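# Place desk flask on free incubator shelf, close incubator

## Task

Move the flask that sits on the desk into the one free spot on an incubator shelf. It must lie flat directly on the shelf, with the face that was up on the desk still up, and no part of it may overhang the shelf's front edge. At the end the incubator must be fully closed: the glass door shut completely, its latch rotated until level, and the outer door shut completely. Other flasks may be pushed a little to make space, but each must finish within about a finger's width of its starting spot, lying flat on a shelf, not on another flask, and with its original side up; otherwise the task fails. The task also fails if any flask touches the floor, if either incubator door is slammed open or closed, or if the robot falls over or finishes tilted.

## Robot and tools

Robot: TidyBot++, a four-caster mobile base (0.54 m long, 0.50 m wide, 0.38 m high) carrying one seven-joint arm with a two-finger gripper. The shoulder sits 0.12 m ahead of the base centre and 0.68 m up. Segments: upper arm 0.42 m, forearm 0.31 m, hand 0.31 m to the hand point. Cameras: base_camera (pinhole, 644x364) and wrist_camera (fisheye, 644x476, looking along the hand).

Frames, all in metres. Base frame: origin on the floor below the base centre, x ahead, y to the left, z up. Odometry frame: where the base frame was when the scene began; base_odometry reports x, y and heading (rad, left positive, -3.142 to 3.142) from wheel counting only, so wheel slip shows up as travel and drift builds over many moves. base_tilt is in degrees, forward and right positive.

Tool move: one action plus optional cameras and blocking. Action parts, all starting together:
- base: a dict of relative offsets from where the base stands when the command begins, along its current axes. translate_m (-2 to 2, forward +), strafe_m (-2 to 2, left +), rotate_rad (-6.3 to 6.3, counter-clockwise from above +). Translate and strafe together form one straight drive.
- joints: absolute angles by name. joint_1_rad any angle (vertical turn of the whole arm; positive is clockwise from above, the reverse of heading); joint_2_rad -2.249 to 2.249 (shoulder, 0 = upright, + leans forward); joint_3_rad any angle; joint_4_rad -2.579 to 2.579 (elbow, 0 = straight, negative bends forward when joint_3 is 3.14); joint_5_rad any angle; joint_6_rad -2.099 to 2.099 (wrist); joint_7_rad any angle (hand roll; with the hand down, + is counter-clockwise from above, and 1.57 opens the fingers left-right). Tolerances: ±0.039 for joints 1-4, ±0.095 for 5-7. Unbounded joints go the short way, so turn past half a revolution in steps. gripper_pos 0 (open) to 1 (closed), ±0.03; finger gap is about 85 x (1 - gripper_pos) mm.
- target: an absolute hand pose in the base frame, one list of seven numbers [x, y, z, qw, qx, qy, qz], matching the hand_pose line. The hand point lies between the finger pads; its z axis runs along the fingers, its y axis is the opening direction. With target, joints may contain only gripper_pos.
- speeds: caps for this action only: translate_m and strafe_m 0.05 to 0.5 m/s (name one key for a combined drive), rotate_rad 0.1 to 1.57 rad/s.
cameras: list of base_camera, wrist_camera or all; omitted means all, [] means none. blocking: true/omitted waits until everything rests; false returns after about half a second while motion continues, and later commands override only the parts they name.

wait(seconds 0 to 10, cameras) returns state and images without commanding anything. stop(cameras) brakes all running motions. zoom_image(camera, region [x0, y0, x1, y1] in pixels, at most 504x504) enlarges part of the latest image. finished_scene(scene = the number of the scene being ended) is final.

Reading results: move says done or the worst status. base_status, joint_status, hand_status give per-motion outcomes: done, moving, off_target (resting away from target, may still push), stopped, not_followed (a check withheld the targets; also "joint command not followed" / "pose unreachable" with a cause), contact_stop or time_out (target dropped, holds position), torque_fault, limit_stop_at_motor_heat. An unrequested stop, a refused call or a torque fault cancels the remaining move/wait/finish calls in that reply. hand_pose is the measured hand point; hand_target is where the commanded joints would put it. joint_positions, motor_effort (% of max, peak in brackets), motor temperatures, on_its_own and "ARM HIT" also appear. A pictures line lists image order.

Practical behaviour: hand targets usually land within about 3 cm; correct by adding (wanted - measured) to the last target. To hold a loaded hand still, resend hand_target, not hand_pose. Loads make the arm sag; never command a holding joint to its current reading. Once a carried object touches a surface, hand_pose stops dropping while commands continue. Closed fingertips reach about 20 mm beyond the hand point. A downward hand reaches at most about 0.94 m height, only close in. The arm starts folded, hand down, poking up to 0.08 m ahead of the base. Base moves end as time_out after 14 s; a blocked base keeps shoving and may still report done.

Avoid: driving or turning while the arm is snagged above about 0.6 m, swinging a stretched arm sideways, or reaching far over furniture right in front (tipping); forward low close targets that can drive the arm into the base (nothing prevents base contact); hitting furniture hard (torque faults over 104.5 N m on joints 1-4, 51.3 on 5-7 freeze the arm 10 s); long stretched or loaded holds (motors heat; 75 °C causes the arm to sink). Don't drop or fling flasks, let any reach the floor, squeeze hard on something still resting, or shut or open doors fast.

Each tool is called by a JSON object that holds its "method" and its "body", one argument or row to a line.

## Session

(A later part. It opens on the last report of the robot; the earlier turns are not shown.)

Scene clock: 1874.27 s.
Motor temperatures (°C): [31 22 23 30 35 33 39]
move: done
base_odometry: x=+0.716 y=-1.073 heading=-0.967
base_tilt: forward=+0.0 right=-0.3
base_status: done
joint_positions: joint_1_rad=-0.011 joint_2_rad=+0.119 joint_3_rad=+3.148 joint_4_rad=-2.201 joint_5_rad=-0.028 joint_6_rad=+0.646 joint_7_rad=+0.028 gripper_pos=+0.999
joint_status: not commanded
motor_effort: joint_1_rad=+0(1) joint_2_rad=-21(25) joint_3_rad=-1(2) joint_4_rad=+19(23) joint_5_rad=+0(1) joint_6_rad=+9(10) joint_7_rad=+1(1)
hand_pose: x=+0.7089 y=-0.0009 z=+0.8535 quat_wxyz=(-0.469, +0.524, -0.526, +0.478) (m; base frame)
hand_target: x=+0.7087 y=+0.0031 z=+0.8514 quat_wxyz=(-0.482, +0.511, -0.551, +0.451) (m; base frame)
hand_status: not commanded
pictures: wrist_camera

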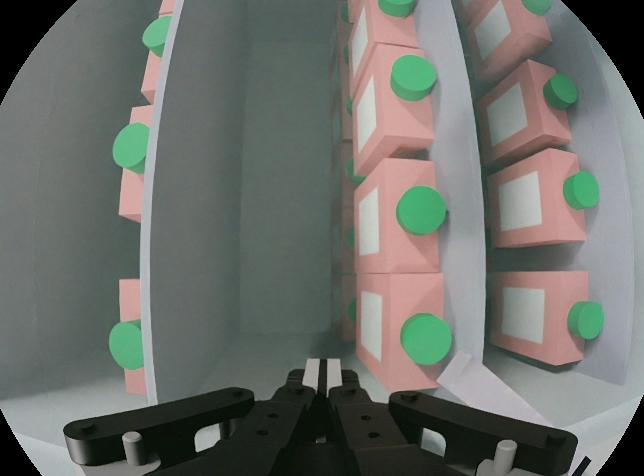

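{"method": "move", "body": {
  "joints": {"joint_2_rad": 0.2, "joint_4_rad": -2.275, "joint_6_rad": 0.82},
  "cameras": ["wrist_camera"]
}}

{"method": "move", "body": {
  "joints": {"joint_2_rad": 0.268, "joint_4_rad": -2.325, "joint_6_rad": 0.958},
  "cameras": ["wrist_camera"]
}}

Scene clock: 1882.67 s.
Motor temperatures (°C): [31 22 23 30 35 33 39]
move: done
base_odometry: x=+0.716 y=-1.073 heading=-0.967
base_tilt: forward=+0.0 right=-0.3
base_status: not commanded
joint_positions: joint_1_rad=-0.011 joint_2_rad=+0.196 joint_3_rad=+3.148 joint_4_rad=-2.265 joint_5_rad=-0.028 joint_6_rad=+0.782 joint_7_rad=+0.028 gripper_pos=+0.999
joint_status: all done
motor_effort: joint_1_rad=-1(3) joint_2_rad=-22(24) joint_3_rad=-1(3) joint_4_rad=+15(19) joint_5_rad=+1(1) joint_6_rad=+9(10) joint_7_rad=+1(1)
hand_pose: x=+0.7082 y=-0.0019 z=+0.8166 quat_wxyz=(-0.466, +0.525, -0.527, +0.479) (m; base frame)
hand_target: x=+0.7071 y=+0.0016 z=+0.8209 quat_wxyz=(-0.492, +0.501, -0.540, +0.464) (m; base frame)
hand_status: not commanded
pictures: wrist_camera

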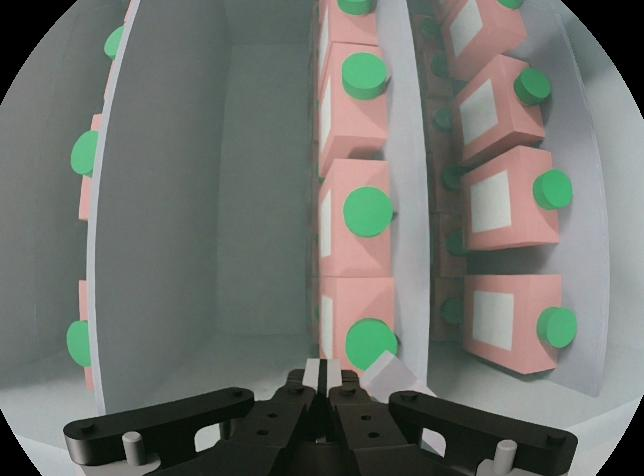

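Scene clock: 1883.53 s.
Motor temperatures (°C): [31 22 23 30 35 33 39]
move: done
base_odometry: x=+0.716 y=-1.073 heading=-0.967
base_tilt: forward=+0.1 right=-0.3
base_status: not commanded
joint_positions: joint_1_rad=-0.011 joint_2_rad=+0.261 joint_3_rad=+3.148 joint_4_rad=-2.311 joint_5_rad=-0.028 joint_6_rad=+0.915 joint_7_rad=+0.028 gripper_pos=+0.999
joint_status: all done
motor_effort: joint_1_rad=-1(2) joint_2_rad=-24(25) joint_3_rad=-1(2) joint_4_rad=+14(16) joint_5_rad=+0(1) joint_6_rad=+9(9) joint_7_rad=+0(1)
hand_pose: x=+0.7072 y=-0.0026 z=+0.7966 quat_wxyz=(-0.470, +0.520, -0.522, +0.485) (m; base frame)
hand_target: x=+0.7050 y=+0.0009 z=+0.7993 quat_wxyz=(-0.496, +0.496, -0.535, +0.471) (m; base frame)
hand_status: not commanded
pictures: wrist_camera

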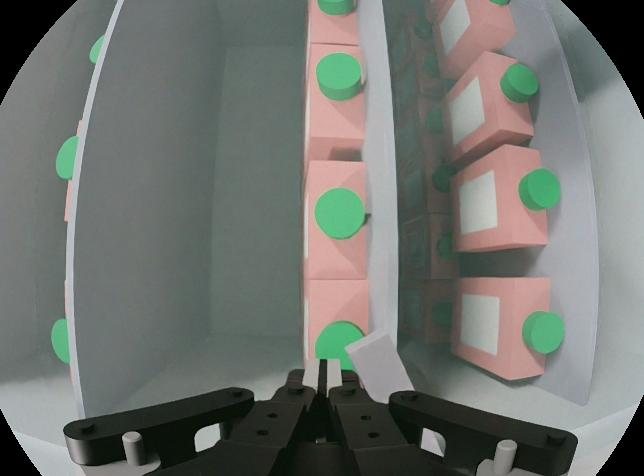

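{"method": "move", "body": {
  "joints": {"joint_2_rad": 0.31, "joint_4_rad": -2.345, "joint_6_rad": 1.02},
  "cameras": ["wrist_camera"]
}}

Scene clock: 1890.27 s.
Motor temperatures (°C): [31 22 23 30 35 33 39]
move: done
base_odometry: x=+0.716 y=-1.073 heading=-0.967
base_tilt: forward=+0.0 right=-0.3
base_status: not commanded
joint_positions: joint_1_rad=-0.011 joint_2_rad=+0.301 joint_3_rad=+3.148 joint_4_rad=-2.330 joint_5_rad=-0.028 joint_6_rad=+0.979 joint_7_rad=+0.028 gripper_pos=+0.999
joint_status: all done
motor_effort: joint_1_rad=-1(1) joint_2_rad=-24(26) joint_3_rad=-1(2) joint_4_rad=+13(15) joint_5_rad=+0(1) joint_6_rad=+9(9) joint_7_rad=+1(1)
hand_pose: x=+0.7077 y=-0.0029 z=+0.7842 quat_wxyz=(-0.471, +0.519, -0.521, +0.488) (m; base frame)
hand_target: x=+0.7050 y=+0.0006 z=+0.7846 quat_wxyz=(-0.496, +0.496, -0.535, +0.471) (m; base frame)
hand_status: not commanded
pictures: wrist_camera

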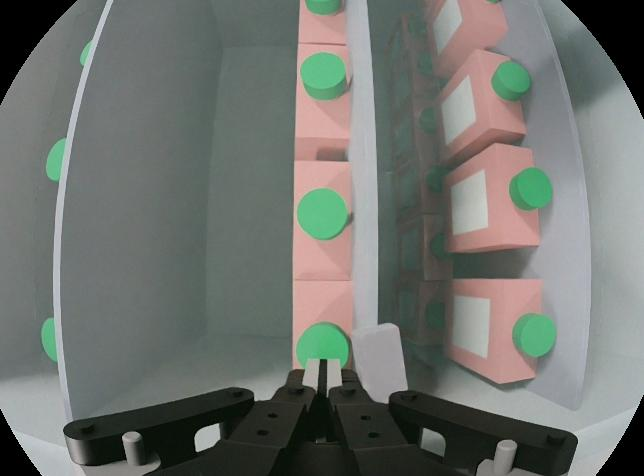

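{"method": "move", "body": {
  "joints": {"joint_2_rad": 0.328, "joint_4_rad": -2.353, "joint_6_rad": 1.045},
  "cameras": ["wrist_camera"]
}}

{"method": "zoom_image", "body": {
  "camera": "wrist_camera",
  "region": [280, 300, 460, 440]
}}

Scene clock: 1897.47 s.
Motor temperatures (°C): [31 22 23 30 35 33 39]
move: done
base_odometry: x=+0.716 y=-1.073 heading=-0.967
base_tilt: forward=+0.0 right=-0.2
base_status: not commanded
joint_positions: joint_1_rad=-0.011 joint_2_rad=+0.320 joint_3_rad=+3.148 joint_4_rad=-2.344 joint_5_rad=-0.028 joint_6_rad=+1.010 joint_7_rad=+0.027 gripper_pos=+0.999
joint_status: all done
motor_effort: joint_1_rad=+0(2) joint_2_rad=-24(26) joint_3_rad=-1(2) joint_4_rad=+13(15) joint_5_rad=+0(1) joint_6_rad=+8(9) joint_7_rad=+1(1)
hand_pose: x=+0.7061 y=-0.0030 z=+0.7763 quat_wxyz=(-0.470, +0.520, -0.521, +0.487) (m; base frame)
hand_target: x=+0.7049 y=+0.0005 z=+0.7782 quat_wxyz=(-0.495, +0.496, -0.535, +0.471) (m; base frame)
hand_status: not commanded
pictures: wrist_camera

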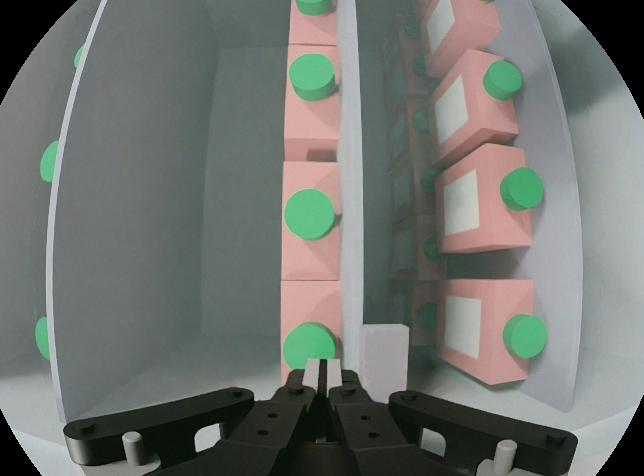

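Scaled by 2.800.

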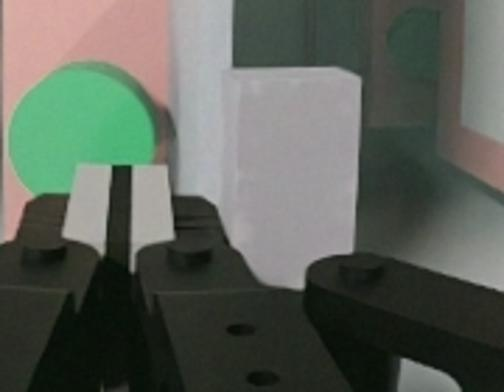

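{"method": "move", "body": {
  "base": {"translate_m": -0.20},
  "cameras": []
}}

{"method": "move", "body": {
  "joints": {"joint_2_rad": 0.495, "joint_4_rad": -2.42, "joint_6_rad": 1.285, "joint_7_rad": 1.64},
  "cameras": ["wrist_camera"]
}}

{"method": "zoom_image", "body": {
  "camera": "wrist_camera",
  "region": [140, 200, 340, 350]
}}

Scene clock: 1905.00 s.
Motor temperatures (°C): [31 22 23 30 35 33 39]
move: done
base_odometry: x=+0.602 y=-0.908 heading=-0.966
base_tilt: forward=+0.0 right=-0.3
base_status: done
joint_positions: joint_1_rad=-0.011 joint_2_rad=+0.326 joint_3_rad=+3.148 joint_4_rad=-2.349 joint_5_rad=-0.028 joint_6_rad=+1.012 joint_7_rad=+0.027 gripper_pos=+0.999
joint_status: not commanded
motor_effort: joint_1_rad=-1(3) joint_2_rad=-25(27) joint_3_rad=-1(2) joint_4_rad=+13(14) joint_5_rad=+0(1) joint_6_rad=+9(9) joint_7_rad=+1(1)
hand_pose: x=+0.7053 y=-0.0030 z=+0.7709 quat_wxyz=(-0.468, +0.522, -0.523, +0.485) (m; base frame)
hand_target: x=+0.7049 y=+0.0005 z=+0.7782 quat_wxyz=(-0.495, +0.496, -0.535, +0.471) (m; base frame)
hand_status: not commanded
pictures: none
No camera images: "cameras" was empty.

Scene clock: 1907.20 s.
Motor temperatures (°C): [31 22 23 30 35 33 39]
move: done
base_odometry: x=+0.602 y=-0.908 heading=-0.966
base_tilt: forward=+0.0 right=-0.3
base_status: not commanded
joint_positions: joint_1_rad=-0.011 joint_2_rad=+0.489 joint_3_rad=+3.148 joint_4_rad=-2.406 joint_5_rad=-0.028 joint_6_rad=+1.235 joint_7_rad=+1.564 gripper_pos=+0.999
joint_status: all done
motor_effort: joint_1_rad=+0(1) joint_2_rad=-27(28) joint_3_rad=-1(2) joint_4_rad=+10(13) joint_5_rad=+1(1) joint_6_rad=+9(10) joint_7_rad=+0(1)
hand_pose: x=+0.7034 y=-0.0037 z=+0.7210 quat_wxyz=(+0.004, +0.738, -0.012, +0.675) (m; base frame)
hand_target: x=+0.7002 y=-0.0004 z=+0.7273 quat_wxyz=(+0.027, +0.728, +0.017, +0.685) (m; base frame)
hand_status: not commanded
pictures: wrist_camera

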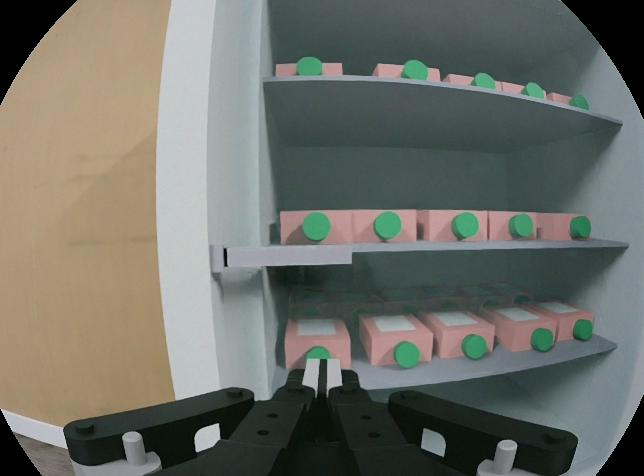

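Scaled by 2.520.

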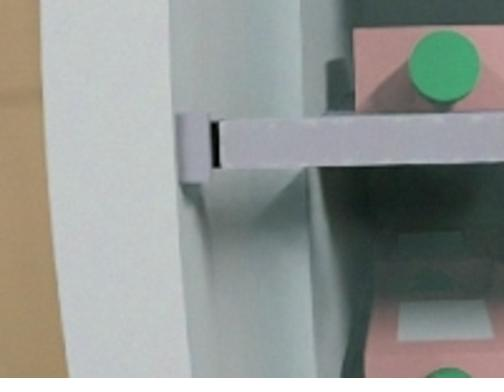

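{"method": "move", "body": {
  "base": {"translate_m": -0.85},
  "joints": {"joint_2_rad": 0.01, "joint_4_rad": -1.685, "joint_6_rad": 0.03},
  "speeds": {"translate_m": 0.3},
  "cameras": ["all"]
}}

{"method": "move", "body": {
  "base": {"rotate_rad": -0.6},
  "cameras": ["all"]
}}

Scene clock: 1938.07 s.
Motor temperatures (°C): [31 22 23 30 35 33 39]
move: done
base_odometry: x=+0.119 y=-0.209 heading=-0.965
base_tilt: forward=+0.0 right=-0.3
base_status: done
joint_positions: joint_1_rad=-0.011 joint_2_rad=+0.015 joint_3_rad=+3.148 joint_4_rad=-1.700 joint_5_rad=-0.028 joint_6_rad=+0.082 joint_7_rad=+1.564 gripper_pos=+0.999
joint_status: all done
motor_effort: joint_1_rad=+0(2) joint_2_rad=-22(31) joint_3_rad=-1(2) joint_4_rad=+22(23) joint_5_rad=+0(1) joint_6_rad=+9(10) joint_7_rad=+0(1)
hand_pose: x=+0.7472 y=+0.0035 z=+1.0377 quat_wxyz=(-0.013, +0.729, -0.012, +0.684) (m; base frame)
hand_target: x=+0.7450 y=+0.0079 z=+1.0343 quat_wxyz=(+0.011, +0.739, +0.019, +0.673) (m; base frame)
hand_status: not commanded
pictures: base_camera, wrist_camera

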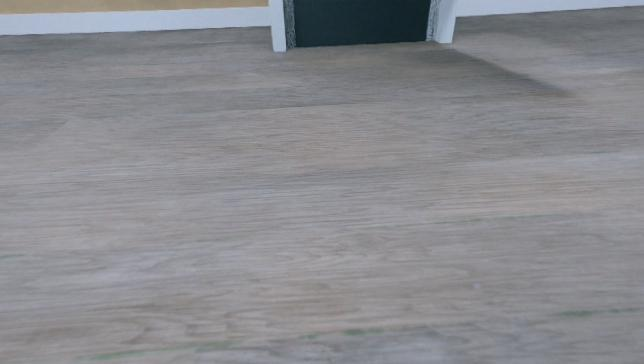

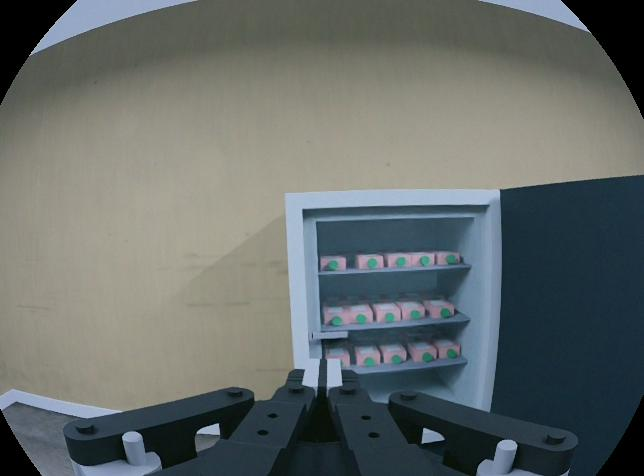

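Scene clock: 1939.63 s.
Motor temperatures (°C): [31 22 23 30 35 33 39]
move: done
base_odometry: x=+0.119 y=-0.209 heading=-1.565
base_tilt: forward=+0.0 right=-0.3
base_status: done
joint_positions: joint_1_rad=-0.004 joint_2_rad=+0.015 joint_3_rad=+3.148 joint_4_rad=-1.700 joint_5_rad=-0.028 joint_6_rad=+0.082 joint_7_rad=+1.564 gripper_pos=+0.999
joint_status: not commanded
motor_effort: joint_1_rad=+0(3) joint_2_rad=-22(24) joint_3_rad=-1(4) joint_4_rad=+22(22) joint_5_rad=+0(1) joint_6_rad=+9(9) joint_7_rad=+0(1)
hand_pose: x=+0.7472 y=-0.0009 z=+1.0377 quat_wxyz=(-0.010, +0.729, -0.014, +0.684) (m; base frame)
hand_target: x=+0.7450 y=+0.0079 z=+1.0343 quat_wxyz=(+0.011, +0.739, +0.019, +0.673) (m; base frame)
hand_status: not commanded
pictures: base_camera, wrist_camera

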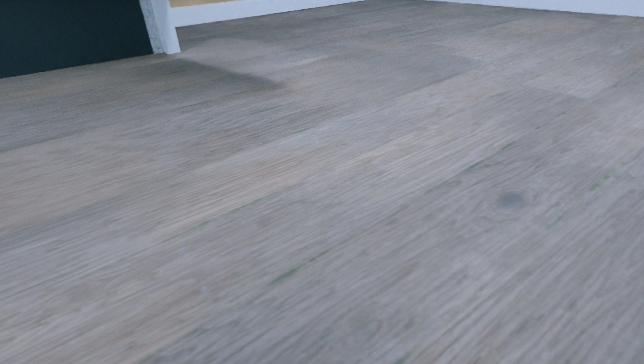

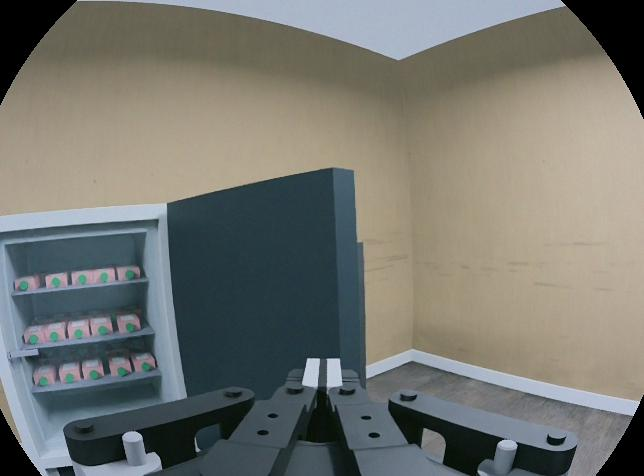

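{"method": "move", "body": {
  "base": {"rotate_rad": -0.9},
  "cameras": ["all"]
}}

Scene clock: 1948.23 s.
Motor temperatures (°C): [31 22 23 30 35 33 39]
move: done
base_odometry: x=+0.119 y=-0.209 heading=-2.465
base_tilt: forward=+0.0 right=-0.3
base_status: done
joint_positions: joint_1_rad=-0.003 joint_2_rad=+0.015 joint_3_rad=+3.148 joint_4_rad=-1.700 joint_5_rad=-0.028 joint_6_rad=+0.082 joint_7_rad=+1.564 gripper_pos=+0.999
joint_status: not commanded
motor_effort: joint_1_rad=+0(4) joint_2_rad=-23(24) joint_3_rad=-1(5) joint_4_rad=+22(22) joint_5_rad=+0(1) joint_6_rad=+9(9) joint_7_rad=+0(1)
hand_pose: x=+0.7472 y=-0.0012 z=+1.0377 quat_wxyz=(-0.010, +0.729, -0.014, +0.684) (m; base frame)
hand_target: x=+0.7450 y=+0.0079 z=+1.0343 quat_wxyz=(+0.011, +0.739, +0.019, +0.673) (m; base frame)
hand_status: not commanded
pictures: base_camera, wrist_camera

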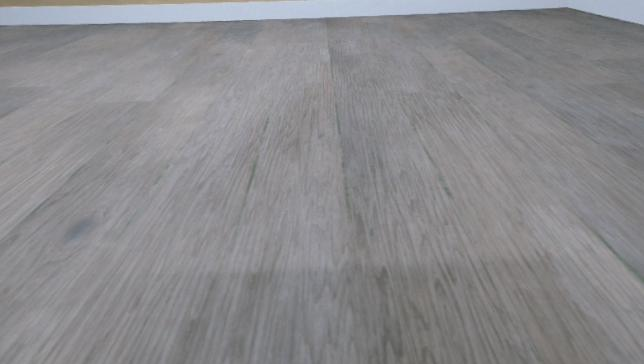

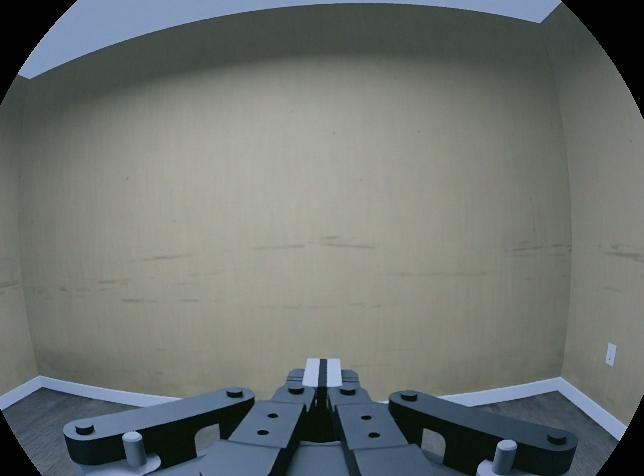

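{"method": "move", "body": {
  "base": {"rotate_rad": 1.5},
  "cameras": []
}}

{"method": "move", "body": {
  "base": {"strafe_m": -1.05},
  "speeds": {"strafe_m": 0.3},
  "cameras": ["all"]
}}

Scene clock: 1959.83 s.
Motor temperatures (°C): [31 22 23 30 35 33 39]
move: done
base_odometry: x=+0.119 y=-0.209 heading=-0.965
base_tilt: forward=+0.1 right=-0.2
base_status: done
joint_positions: joint_1_rad=-0.016 joint_2_rad=+0.015 joint_3_rad=+3.137 joint_4_rad=-1.700 joint_5_rad=-0.028 joint_6_rad=+0.082 joint_7_rad=+1.564 gripper_pos=+0.999
joint_status: not commanded
motor_effort: joint_1_rad=+0(3) joint_2_rad=-22(25) joint_3_rad=-1(4) joint_4_rad=+22(23) joint_5_rad=+0(1) joint_6_rad=+9(9) joint_7_rad=+1(1)
hand_pose: x=+0.7470 y=+0.0133 z=+1.0376 quat_wxyz=(-0.018, +0.729, -0.006, +0.684) (m; base frame)
hand_target: x=+0.7450 y=+0.0079 z=+1.0343 quat_wxyz=(+0.011, +0.739, +0.019, +0.673) (m; base frame)
hand_status: not commanded
pictures: none
No camera images: "cameras" was empty.

Scene clock: 1964.20 s.
Motor temperatures (°C): [31 22 23 30 35 33 39]
move: done
base_odometry: x=-0.745 y=-0.807 heading=-0.965
base_tilt: forward=+0.1 right=-0.3
base_status: done
joint_positions: joint_1_rad=-0.011 joint_2_rad=+0.015 joint_3_rad=+3.138 joint_4_rad=-1.700 joint_5_rad=-0.028 joint_6_rad=+0.082 joint_7_rad=+1.564 gripper_pos=+0.999
joint_status: not commanded
motor_effort: joint_1_rad=-1(3) joint_2_rad=-23(23) joint_3_rad=-1(3) joint_4_rad=+22(23) joint_5_rad=+0(1) joint_6_rad=+9(9) joint_7_rad=+1(1)
hand_pose: x=+0.7471 y=+0.0101 z=+1.0376 quat_wxyz=(-0.016, +0.729, -0.008, +0.684) (m; base frame)
hand_target: x=+0.7450 y=+0.0079 z=+1.0343 quat_wxyz=(+0.011, +0.739, +0.019, +0.673) (m; base frame)
hand_status: not commanded
pictures: base_camera, wrist_camera

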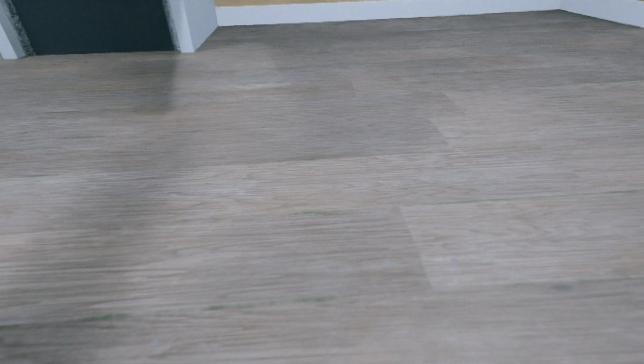

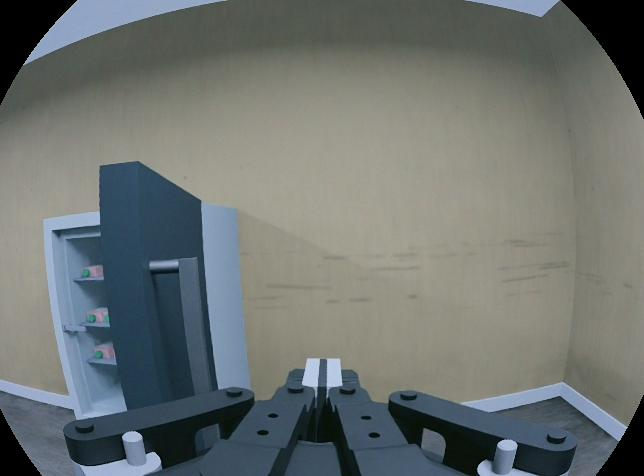

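{"method": "move", "body": {
  "base": {"rotate_rad": 0.785},
  "joints": {"joint_7_rad": -0.05},
  "cameras": []
}}

{"method": "move", "body": {
  "base": {"strafe_m": -0.757},
  "speeds": {"strafe_m": 0.3},
  "cameras": ["wrist_camera"]
}}

Scene clock: 2036.07 s.
Motor temperatures (°C): [31 22 23 30 35 33 39]
move: done
base_odometry: x=-0.745 y=-0.807 heading=-0.180
base_tilt: forward=+0.1 right=-0.2
base_status: done
joint_positions: joint_1_rad=-0.016 joint_2_rad=+0.015 joint_3_rad=+3.134 joint_4_rad=-1.700 joint_5_rad=-0.028 joint_6_rad=+0.082 joint_7_rad=+0.026 gripper_pos=+0.999
joint_status: all done
motor_effort: joint_1_rad=+0(3) joint_2_rad=-22(24) joint_3_rad=-1(3) joint_4_rad=+22(23) joint_5_rad=+0(1) joint_6_rad=+9(9) joint_7_rad=+1(1)
hand_pose: x=+0.7469 y=+0.0155 z=+1.0376 quat_wxyz=(-0.489, +0.521, -0.510, +0.478) (m; base frame)
hand_target: x=+0.7450 y=+0.0079 z=+1.0343 quat_wxyz=(-0.496, +0.505, -0.540, +0.455) (m; base frame)
hand_status: not commanded
pictures: none
No camera images: "cameras" was empty.

Scene clock: 2039.53 s.
Motor temperatures (°C): [31 22 23 30 35 33 39]
move: done
base_odometry: x=-0.880 y=-1.551 heading=-0.179
base_tilt: forward=+0.0 right=-0.3
base_status: done
joint_positions: joint_1_rad=-0.014 joint_2_rad=+0.015 joint_3_rad=+3.135 joint_4_rad=-1.700 joint_5_rad=-0.028 joint_6_rad=+0.082 joint_7_rad=+0.026 gripper_pos=+0.999
joint_status: not commanded
motor_effort: joint_1_rad=+0(2) joint_2_rad=-22(23) joint_3_rad=+0(3) joint_4_rad=+22(23) joint_5_rad=+0(1) joint_6_rad=+9(9) joint_7_rad=+1(1)
hand_pose: x=+0.7470 y=+0.0132 z=+1.0376 quat_wxyz=(-0.489, +0.520, -0.511, +0.479) (m; base frame)
hand_target: x=+0.7450 y=+0.0079 z=+1.0343 quat_wxyz=(-0.496, +0.505, -0.540, +0.455) (m; base frame)
hand_status: not commanded
pictures: wrist_camera

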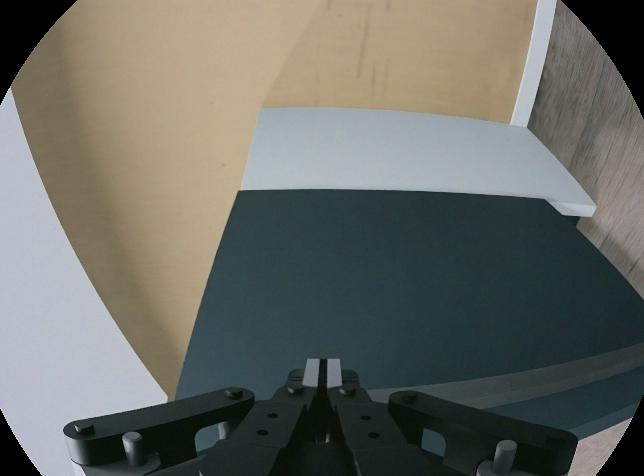

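{"method": "move", "body": {
  "base": {"translate_m": 0.24},
  "speeds": {"translate_m": 0.15},
  "cameras": ["wrist_camera"]
}}

Scene clock: 2051.50 s.
Motor temperatures (°C): [31 22 23 30 35 33 39]
move: done
base_odometry: x=-0.644 y=-1.594 heading=-0.179
base_tilt: forward=+0.1 right=-0.3
base_status: done
joint_positions: joint_1_rad=-0.014 joint_2_rad=+0.017 joint_3_rad=+3.135 joint_4_rad=-1.700 joint_5_rad=-0.028 joint_6_rad=+0.080 joint_7_rad=+0.026 gripper_pos=+0.999
joint_status: not commanded
motor_effort: joint_1_rad=-1(2) joint_2_rad=-22(26) joint_3_rad=-1(2) joint_4_rad=+22(24) joint_5_rad=+0(1) joint_6_rad=+9(9) joint_7_rad=+1(1)
hand_pose: x=+0.7476 y=+0.0132 z=+1.0364 quat_wxyz=(-0.488, +0.520, -0.512, +0.479) (m; base frame)
hand_target: x=+0.7450 y=+0.0079 z=+1.0343 quat_wxyz=(-0.496, +0.505, -0.540, +0.455) (m; base frame)
hand_status: not commanded
pictures: wrist_camera

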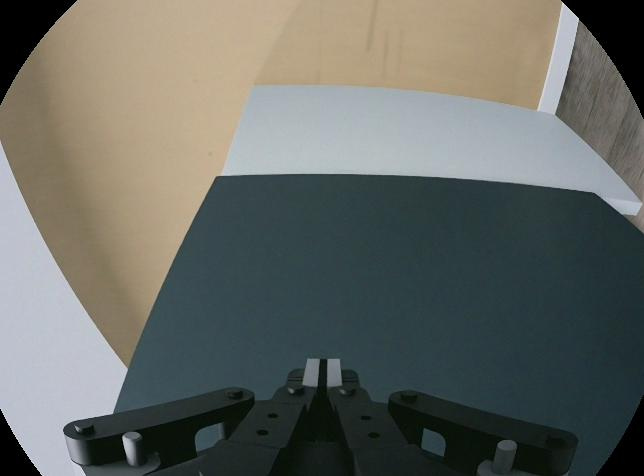

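{"method": "move", "body": {
  "base": {"translate_m": 0.09},
  "speeds": {"translate_m": 0.1},
  "cameras": ["wrist_camera"]
}}

{"method": "move", "body": {
  "base": {"translate_m": 0.06, "strafe_m": 0.06},
  "speeds": {"translate_m": 0.08},
  "cameras": ["wrist_camera"]
}}

Scene clock: 2063.50 s.
Motor temperatures (°C): [31 22 23 30 35 33 39]
move: done
base_odometry: x=-0.555 y=-1.611 heading=-0.179
base_tilt: forward=+0.1 right=-0.4
base_status: done
joint_positions: joint_1_rad=-0.014 joint_2_rad=+0.017 joint_3_rad=+3.135 joint_4_rad=-1.700 joint_5_rad=-0.028 joint_6_rad=+0.080 joint_7_rad=+0.026 gripper_pos=+0.999
joint_status: not commanded
motor_effort: joint_1_rad=-1(1) joint_2_rad=-22(26) joint_3_rad=-1(2) joint_4_rad=+22(23) joint_5_rad=+0(1) joint_6_rad=+9(10) joint_7_rad=+1(1)
hand_pose: x=+0.7477 y=+0.0132 z=+1.0362 quat_wxyz=(-0.488, +0.520, -0.512, +0.478) (m; base frame)
hand_target: x=+0.7450 y=+0.0079 z=+1.0343 quat_wxyz=(-0.496, +0.505, -0.540, +0.455) (m; base frame)
hand_status: not commanded
pictures: wrist_camera

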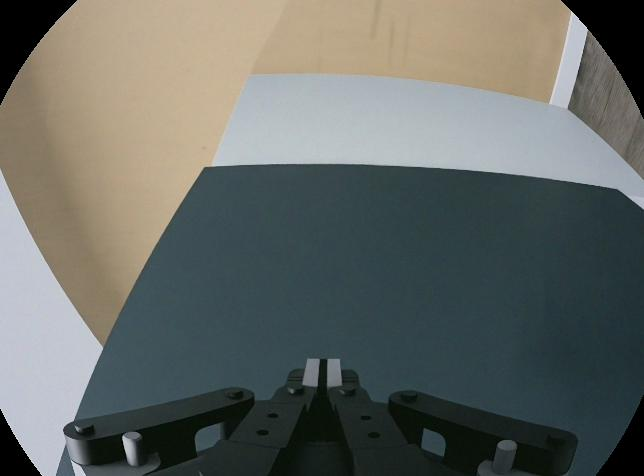

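Scene clock: 2065.07 s.
Motor temperatures (°C): [31 22 23 30 35 33 39]
move: done
base_odometry: x=-0.485 y=-1.562 heading=-0.179
base_tilt: forward=+0.0 right=-0.3
base_status: done
joint_positions: joint_1_rad=-0.009 joint_2_rad=+0.017 joint_3_rad=+3.141 joint_4_rad=-1.699 joint_5_rad=-0.028 joint_6_rad=+0.079 joint_7_rad=+0.026 gripper_pos=+0.999
joint_status: not commanded
motor_effort: joint_1_rad=+0(5) joint_2_rad=-22(24) joint_3_rad=-1(5) joint_4_rad=+22(24) joint_5_rad=+0(1) joint_6_rad=+9(10) joint_7_rad=+1(1)
hand_pose: x=+0.7477 y=+0.0071 z=+1.0364 quat_wxyz=(-0.485, +0.518, -0.515, +0.481) (m; base frame)
hand_target: x=+0.7450 y=+0.0079 z=+1.0343 quat_wxyz=(-0.496, +0.505, -0.540, +0.455) (m; base frame)
hand_status: not commanded
pictures: wrist_camera

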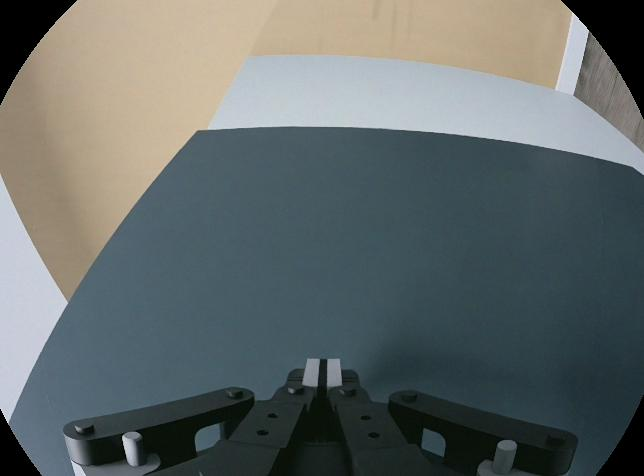

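{"method": "move", "body": {
  "base": {"translate_m": 0.06, "strafe_m": 0.06},
  "speeds": {"translate_m": 0.08},
  "cameras": ["wrist_camera"]
}}

{"method": "move", "body": {
  "base": {"translate_m": 0.07, "strafe_m": 0.06},
  "speeds": {"translate_m": 0.08},
  "cameras": ["wrist_camera"]
}}

Scene clock: 2072.57 s.
Motor temperatures (°C): [31 22 23 30 35 33 39]
move: done
base_odometry: x=-0.415 y=-1.514 heading=-0.180
base_tilt: forward=+0.1 right=-0.3
base_status: done
joint_positions: joint_1_rad=-0.006 joint_2_rad=+0.016 joint_3_rad=+3.145 joint_4_rad=-1.699 joint_5_rad=-0.028 joint_6_rad=+0.078 joint_7_rad=+0.026 gripper_pos=+0.999
joint_status: not commanded
motor_effort: joint_1_rad=+0(7) joint_2_rad=-23(25) joint_3_rad=-1(8) joint_4_rad=+22(23) joint_5_rad=+1(1) joint_6_rad=+9(9) joint_7_rad=+1(1)
hand_pose: x=+0.7474 y=+0.0026 z=+1.0369 quat_wxyz=(-0.484, +0.516, -0.516, +0.483) (m; base frame)
hand_target: x=+0.7450 y=+0.0079 z=+1.0343 quat_wxyz=(-0.496, +0.505, -0.540, +0.455) (m; base frame)
hand_status: not commanded
pictures: wrist_camera

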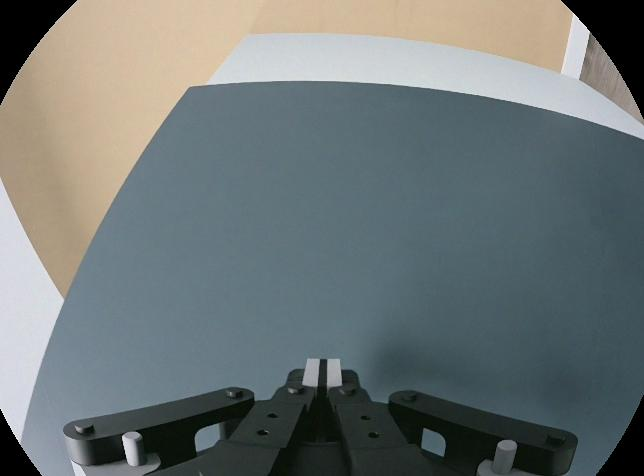

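Scene clock: 2074.23 s.
Motor temperatures (°C): [31 22 23 30 35 33 39]
move: done
base_odometry: x=-0.336 y=-1.467 heading=-0.179
base_tilt: forward=+0.1 right=-0.3
base_status: done
joint_positions: joint_1_rad=-0.004 joint_2_rad=+0.013 joint_3_rad=+3.146 joint_4_rad=-1.699 joint_5_rad=-0.028 joint_6_rad=+0.075 joint_7_rad=+0.026 gripper_pos=+0.999
joint_status: not commanded
motor_effort: joint_1_rad=-1(5) joint_2_rad=-23(25) joint_3_rad=+0(5) joint_4_rad=+21(24) joint_5_rad=+0(1) joint_6_rad=+9(10) joint_7_rad=+1(1)
hand_pose: x=+0.7462 y=+0.0005 z=+1.0382 quat_wxyz=(-0.483, +0.515, -0.517, +0.484) (m; base frame)
hand_target: x=+0.7450 y=+0.0079 z=+1.0343 quat_wxyz=(-0.496, +0.505, -0.540, +0.455) (m; base frame)
hand_status: not commanded
pictures: wrist_camera

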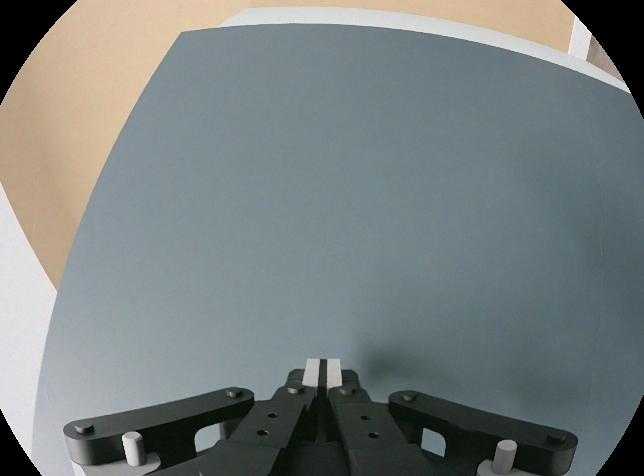

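{"method": "move", "body": {
  "base": {"translate_m": 0.129, "strafe_m": 0.074},
  "speeds": {"translate_m": 0.09},
  "cameras": ["wrist_camera"]
}}

{"method": "move", "body": {
  "base": {"translate_m": 0.147, "strafe_m": 0.025},
  "speeds": {"translate_m": 0.09},
  "cameras": ["wrist_camera"]
}}

Scene clock: 2089.17 s.
Motor temperatures (°C): [31 22 23 30 35 33 39]
move: done
base_odometry: x=-0.195 y=-1.417 heading=-0.179
base_tilt: forward=+0.1 right=-0.3
base_status: done
joint_positions: joint_1_rad=-0.003 joint_2_rad=+0.010 joint_3_rad=+3.147 joint_4_rad=-1.698 joint_5_rad=-0.028 joint_6_rad=+0.070 joint_7_rad=+0.026 gripper_pos=+0.999
joint_status: not commanded
motor_effort: joint_1_rad=-1(4) joint_2_rad=-23(25) joint_3_rad=-1(5) joint_4_rad=+22(26) joint_5_rad=+0(1) joint_6_rad=+9(12) joint_7_rad=+1(1)
hand_pose: x=+0.7454 y=-0.0005 z=+1.0384 quat_wxyz=(-0.482, +0.515, -0.518, +0.483) (m; base frame)
hand_target: x=+0.7450 y=+0.0079 z=+1.0343 quat_wxyz=(-0.496, +0.505, -0.540, +0.455) (m; base frame)
hand_status: not commanded
pictures: wrist_camera

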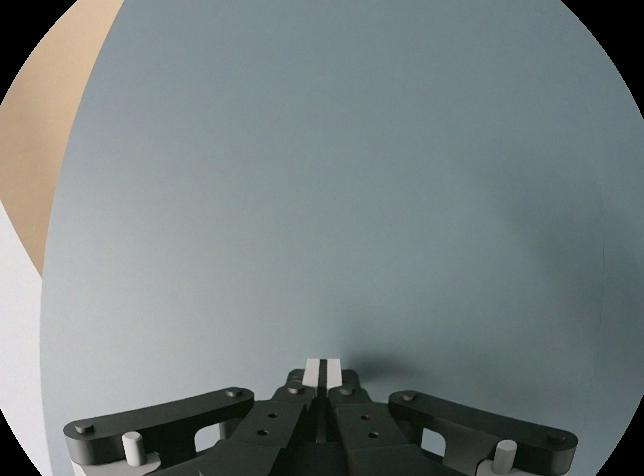

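Scene clock: 2091.37 s.
Motor temperatures (°C): [31 22 23 30 35 33 39]
move: done
base_odometry: x=-0.046 y=-1.419 heading=-0.179
base_tilt: forward=+0.1 right=-0.3
base_status: done
joint_positions: joint_1_rad=-0.003 joint_2_rad=+0.011 joint_3_rad=+3.147 joint_4_rad=-1.697 joint_5_rad=-0.028 joint_6_rad=+0.067 joint_7_rad=+0.026 gripper_pos=+0.999
joint_status: not commanded
motor_effort: joint_1_rad=+0(2) joint_2_rad=-22(24) joint_3_rad=-1(2) joint_4_rad=+22(26) joint_5_rad=+0(1) joint_6_rad=+9(12) joint_7_rad=+0(1)
hand_pose: x=+0.7457 y=-0.0004 z=+1.0372 quat_wxyz=(-0.481, +0.516, -0.519, +0.482) (m; base frame)
hand_target: x=+0.7450 y=+0.0079 z=+1.0343 quat_wxyz=(-0.496, +0.505, -0.540, +0.455) (m; base frame)
hand_status: not commanded
pictures: wrist_camera

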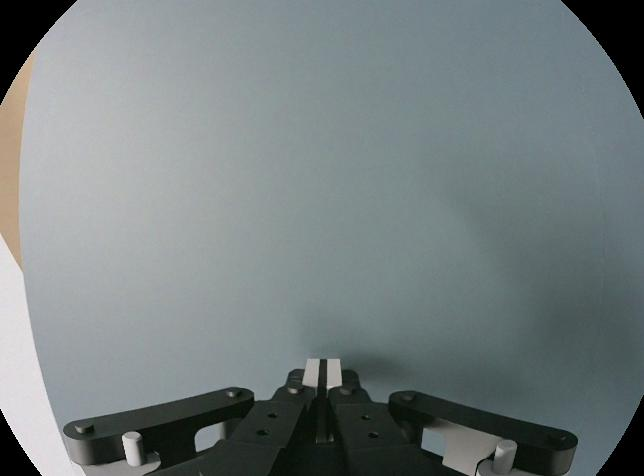

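{"method": "move", "body": {
  "base": {"translate_m": 0.147, "strafe_m": -0.02},
  "speeds": {"translate_m": 0.09},
  "cameras": ["wrist_camera"]
}}

{"method": "move", "body": {
  "base": {"translate_m": 0.06, "strafe_m": -0.03},
  "speeds": {"translate_m": 0.06},
  "cameras": ["all"]
}}

Scene clock: 2098.03 s.
Motor temperatures (°C): [31 22 23 30 35 33 39]
move: done
base_odometry: x=+0.095 y=-1.465 heading=-0.179
base_tilt: forward=+0.0 right=-0.3
base_status: done
joint_positions: joint_1_rad=-0.004 joint_2_rad=+0.013 joint_3_rad=+3.146 joint_4_rad=-1.697 joint_5_rad=-0.028 joint_6_rad=+0.063 joint_7_rad=+0.026 gripper_pos=+0.999
joint_status: not commanded
motor_effort: joint_1_rad=-1(1) joint_2_rad=-22(25) joint_3_rad=-1(2) joint_4_rad=+22(27) joint_5_rad=+1(1) joint_6_rad=+9(12) joint_7_rad=+1(1)
hand_pose: x=+0.7462 y=+0.0000 z=+1.0354 quat_wxyz=(-0.480, +0.517, -0.520, +0.481) (m; base frame)
hand_target: x=+0.7450 y=+0.0079 z=+1.0343 quat_wxyz=(-0.496, +0.505, -0.540, +0.455) (m; base frame)
hand_status: not commanded
pictures: wrist_camera

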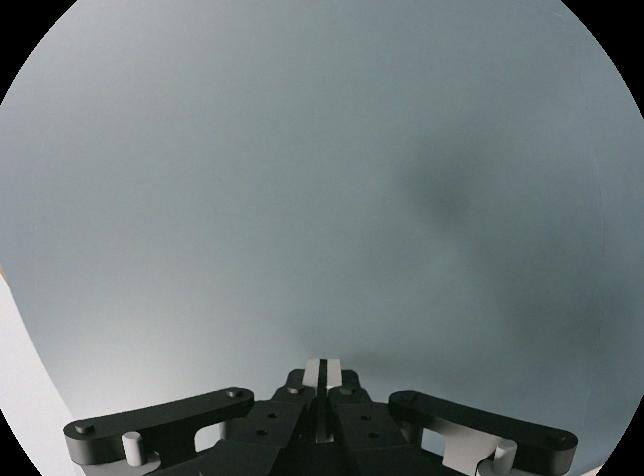

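Scene clock: 2099.63 s.
Motor temperatures (°C): [31 22 23 30 35 33 39]
move: done
base_odometry: x=+0.149 y=-1.505 heading=-0.179
base_tilt: forward=+0.1 right=-0.3
base_status: done
joint_positions: joint_1_rad=-0.007 joint_2_rad=+0.015 joint_3_rad=+3.145 joint_4_rad=-1.696 joint_5_rad=-0.028 joint_6_rad=+0.062 joint_7_rad=+0.026 gripper_pos=+0.999
joint_status: not commanded
motor_effort: joint_1_rad=+0(3) joint_2_rad=-22(24) joint_3_rad=-1(3) joint_4_rad=+22(25) joint_5_rad=+1(1) joint_6_rad=+9(11) joint_7_rad=+1(1)
hand_pose: x=+0.7470 y=+0.0030 z=+1.0345 quat_wxyz=(-0.481, +0.519, -0.519, +0.479) (m; base frame)
hand_target: x=+0.7450 y=+0.0079 z=+1.0343 quat_wxyz=(-0.496, +0.505, -0.540, +0.455) (m; base frame)
hand_status: not commanded
pictures: base_camera, wrist_camera

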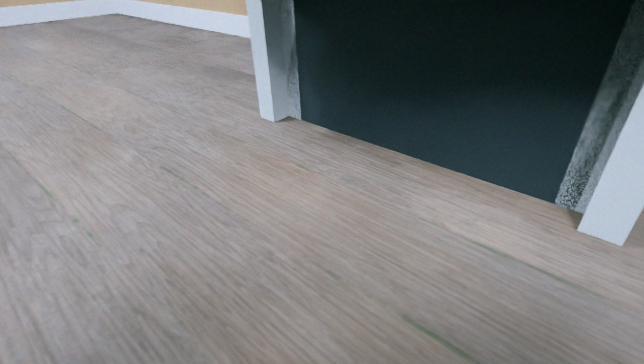

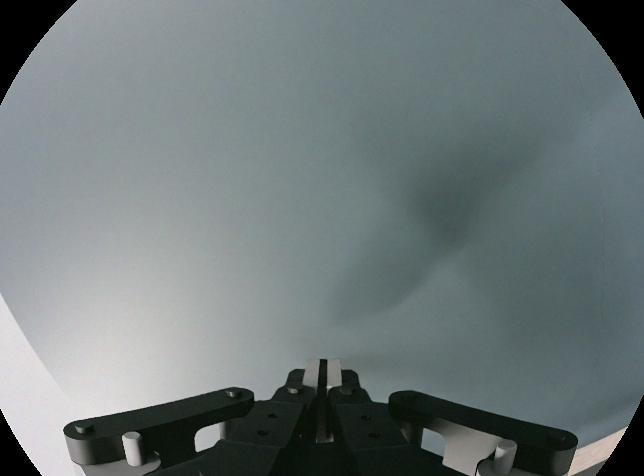

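{"method": "move", "body": {
  "base": {"translate_m": 0.02, "strafe_m": -0.018},
  "speeds": {"translate_m": 0.05},
  "cameras": []
}}

{"method": "move", "body": {
  "base": {"translate_m": 0.014, "strafe_m": -0.014},
  "speeds": {"translate_m": 0.05},
  "cameras": ["wrist_camera"]
}}

Scene clock: 2107.73 s.
Motor temperatures (°C): [31 22 23 30 35 33 39]
move: done
base_odometry: x=+0.166 y=-1.526 heading=-0.179
base_tilt: forward=+0.1 right=-0.3
base_status: done
joint_positions: joint_1_rad=-0.007 joint_2_rad=+0.015 joint_3_rad=+3.145 joint_4_rad=-1.696 joint_5_rad=-0.028 joint_6_rad=+0.062 joint_7_rad=+0.026 gripper_pos=+0.999
joint_status: not commanded
motor_effort: joint_1_rad=+0(2) joint_2_rad=-22(25) joint_3_rad=-1(3) joint_4_rad=+22(23) joint_5_rad=+0(1) joint_6_rad=+9(9) joint_7_rad=+1(1)
hand_pose: x=+0.7471 y=+0.0033 z=+1.0342 quat_wxyz=(-0.481, +0.519, -0.519, +0.479) (m; base frame)
hand_target: x=+0.7450 y=+0.0079 z=+1.0343 quat_wxyz=(-0.496, +0.505, -0.540, +0.455) (m; base frame)
hand_status: not commanded
pictures: none
No camera images: "cameras" was empty.

Scene clock: 2108.60 s.
Motor temperatures (°C): [31 22 23 30 35 33 39]
move: done
base_odometry: x=+0.177 y=-1.542 heading=-0.178
base_tilt: forward=+0.0 right=-0.3
base_status: done
joint_positions: joint_1_rad=-0.009 joint_2_rad=+0.015 joint_3_rad=+3.142 joint_4_rad=-1.696 joint_5_rad=-0.028 joint_6_rad=+0.062 joint_7_rad=+0.026 gripper_pos=+0.999
joint_status: not commanded
motor_effort: joint_1_rad=+0(3) joint_2_rad=-22(24) joint_3_rad=+0(3) joint_4_rad=+22(24) joint_5_rad=+1(1) joint_6_rad=+9(10) joint_7_rad=+1(1)
hand_pose: x=+0.7469 y=+0.0061 z=+1.0343 quat_wxyz=(-0.482, +0.521, -0.518, +0.478) (m; base frame)
hand_target: x=+0.7450 y=+0.0079 z=+1.0343 quat_wxyz=(-0.496, +0.505, -0.540, +0.455) (m; base frame)
hand_status: not commanded
pictures: wrist_camera

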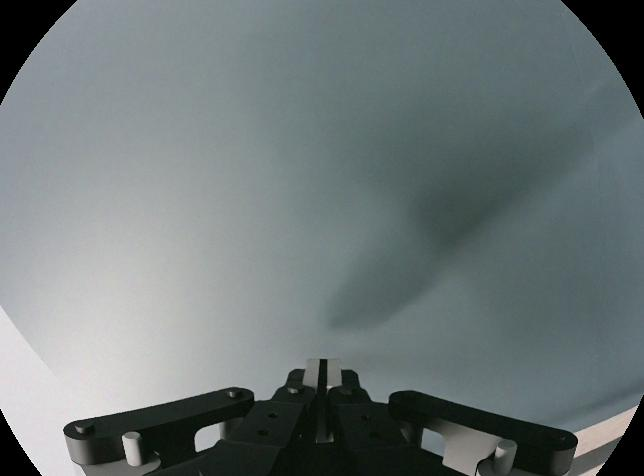

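{"method": "move", "body": {
  "base": {"translate_m": 0.014, "strafe_m": -0.014},
  "speeds": {"translate_m": 0.05},
  "cameras": []
}}

{"method": "move", "body": {
  "base": {"translate_m": 0.014, "strafe_m": -0.014},
  "speeds": {"translate_m": 0.05},
  "cameras": ["wrist_camera"]
}}

Scene clock: 2116.33 s.
Motor temperatures (°C): [31 22 23 30 35 33 39]
move: done
base_odometry: x=+0.188 y=-1.558 heading=-0.178
base_tilt: forward=+0.0 right=-0.4
base_status: done
joint_positions: joint_1_rad=-0.009 joint_2_rad=+0.015 joint_3_rad=+3.142 joint_4_rad=-1.696 joint_5_rad=-0.028 joint_6_rad=+0.062 joint_7_rad=+0.026 gripper_pos=+0.999
joint_status: not commanded
motor_effort: joint_1_rad=+0(3) joint_2_rad=-22(25) joint_3_rad=-1(3) joint_4_rad=+22(23) joint_5_rad=+0(1) joint_6_rad=+9(9) joint_7_rad=+1(1)
hand_pose: x=+0.7470 y=+0.0063 z=+1.0343 quat_wxyz=(-0.482, +0.521, -0.518, +0.478) (m; base frame)
hand_target: x=+0.7450 y=+0.0079 z=+1.0343 quat_wxyz=(-0.496, +0.505, -0.540, +0.455) (m; base frame)
hand_status: not commanded
pictures: none
No camera images: "cameras" was empty.

Scene clock: 2117.17 s.
Motor temperatures (°C): [31 22 23 30 35 33 39]
move: done
base_odometry: x=+0.200 y=-1.575 heading=-0.178
base_tilt: forward=+0.1 right=-0.3
base_status: done
joint_positions: joint_1_rad=-0.019 joint_2_rad=+0.009 joint_3_rad=+3.132 joint_4_rad=-1.696 joint_5_rad=-0.028 joint_6_rad=+0.061 joint_7_rad=+0.026 gripper_pos=+0.999
joint_status: not commanded
motor_effort: joint_1_rad=+2(4) joint_2_rad=-21(23) joint_3_rad=+2(5) joint_4_rad=+23(25) joint_5_rad=+0(1) joint_6_rad=+10(11) joint_7_rad=+1(1)
hand_pose: x=+0.7446 y=+0.0186 z=+1.0376 quat_wxyz=(-0.488, +0.525, -0.511, +0.474) (m; base frame)
hand_target: x=+0.7450 y=+0.0079 z=+1.0343 quat_wxyz=(-0.496, +0.505, -0.540, +0.455) (m; base frame)
hand_status: not commanded
pictures: wrist_camera

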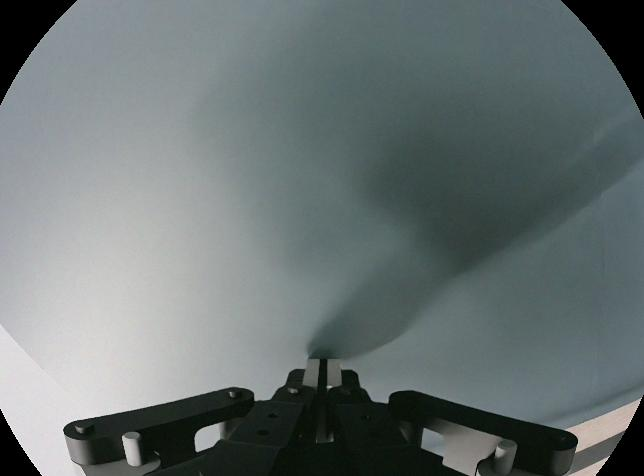

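{"method": "move", "body": {
  "base": {"translate_m": 0.014, "strafe_m": -0.010},
  "speeds": {"translate_m": 0.05},
  "cameras": ["wrist_camera"]
}}

Scene clock: 2121.40 s.
Motor temperatures (°C): [31 22 23 30 35 33 39]
move: done
base_odometry: x=+0.212 y=-1.587 heading=-0.178
base_tilt: forward=+0.0 right=-0.3
base_status: done
joint_positions: joint_1_rad=-0.034 joint_2_rad=+0.000 joint_3_rad=+3.117 joint_4_rad=-1.696 joint_5_rad=-0.028 joint_6_rad=+0.059 joint_7_rad=+0.026 gripper_pos=+0.999
joint_status: not commanded
motor_effort: joint_1_rad=+4(7) joint_2_rad=-18(21) joint_3_rad=+3(7) joint_4_rad=+23(26) joint_5_rad=+0(0) joint_6_rad=+10(12) joint_7_rad=+1(1)
hand_pose: x=+0.7401 y=+0.0378 z=+1.0429 quat_wxyz=(-0.497, +0.530, -0.501, +0.469) (m; base frame)
hand_target: x=+0.7450 y=+0.0079 z=+1.0343 quat_wxyz=(-0.496, +0.505, -0.540, +0.455) (m; base frame)
hand_status: not commanded
pictures: wrist_camera

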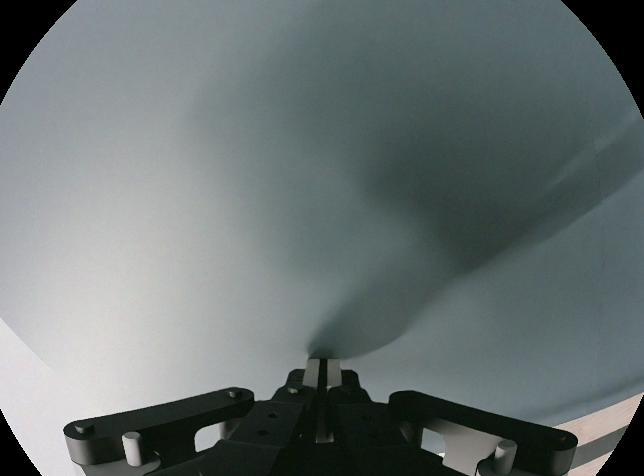

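{"method": "move", "body": {
  "base": {"translate_m": -0.30, "strafe_m": 0.1},
  "speeds": {"translate_m": 0.2},
  "joints": {"joint_7_rad": 1.64},
  "cameras": []
}}

{"method": "move", "body": {
  "base": {"translate_m": -0.5},
  "speeds": {"translate_m": 0.3},
  "cameras": ["all"]
}}

Scene clock: 2131.37 s.
Motor temperatures (°C): [31 22 23 30 35 33 39]
move: done
base_odometry: x=-0.066 y=-1.436 heading=-0.178
base_tilt: forward=+0.1 right=-0.3
base_status: done
joint_positions: joint_1_rad=-0.013 joint_2_rad=+0.015 joint_3_rad=+3.135 joint_4_rad=-1.694 joint_5_rad=-0.028 joint_6_rad=+0.059 joint_7_rad=+1.564 gripper_pos=+0.999
joint_status: all done
motor_effort: joint_1_rad=+0(4) joint_2_rad=-22(25) joint_3_rad=-1(4) joint_4_rad=+22(23) joint_5_rad=+0(1) joint_6_rad=+9(9) joint_7_rad=+0(2)
hand_pose: x=+0.7467 y=+0.0128 z=+1.0348 quat_wxyz=(-0.018, +0.734, -0.006, +0.678) (m; base frame)
hand_target: x=+0.7450 y=+0.0079 z=+1.0343 quat_wxyz=(+0.011, +0.739, +0.019, +0.673) (m; base frame)
hand_status: not commanded
pictures: none
No camera images: "cameras" was empty.

Scene clock: 2134.00 s.
Motor temperatures (°C): [31 22 23 30 35 33 39]
move: done
base_odometry: x=-0.558 y=-1.347 heading=-0.178
base_tilt: forward=+0.0 right=-0.3
base_status: done
joint_positions: joint_1_rad=-0.013 joint_2_rad=+0.015 joint_3_rad=+3.136 joint_4_rad=-1.694 joint_5_rad=-0.028 joint_6_rad=+0.059 joint_7_rad=+1.564 gripper_pos=+0.999
joint_status: not commanded
motor_effort: joint_1_rad=+1(2) joint_2_rad=-22(26) joint_3_rad=-1(3) joint_4_rad=+22(23) joint_5_rad=+0(1) joint_6_rad=+9(9) joint_7_rad=+1(1)
hand_pose: x=+0.7468 y=+0.0128 z=+1.0347 quat_wxyz=(-0.018, +0.734, -0.006, +0.678) (m; base frame)
hand_target: x=+0.7450 y=+0.0079 z=+1.0343 quat_wxyz=(+0.011, +0.739, +0.019, +0.673) (m; base frame)
hand_status: not commanded
pictures: base_camera, wrist_camera

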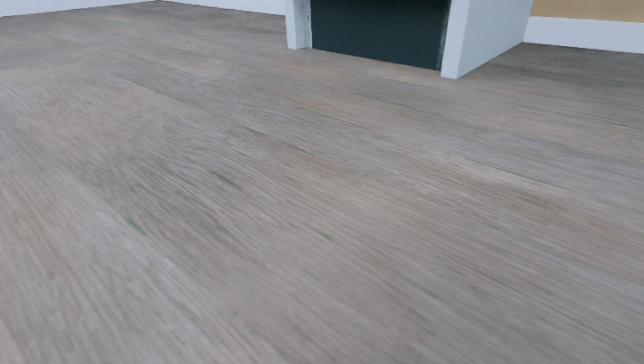

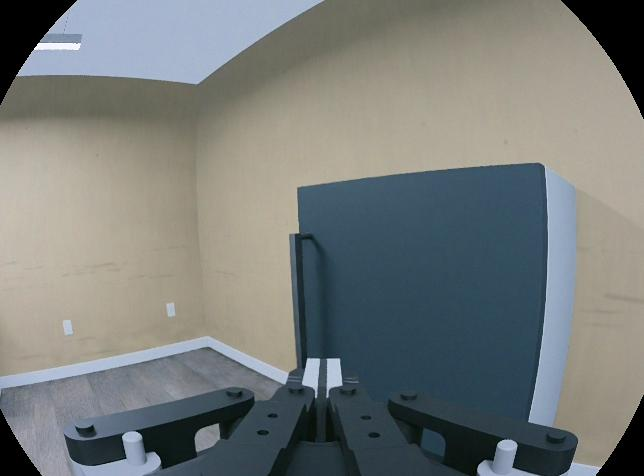

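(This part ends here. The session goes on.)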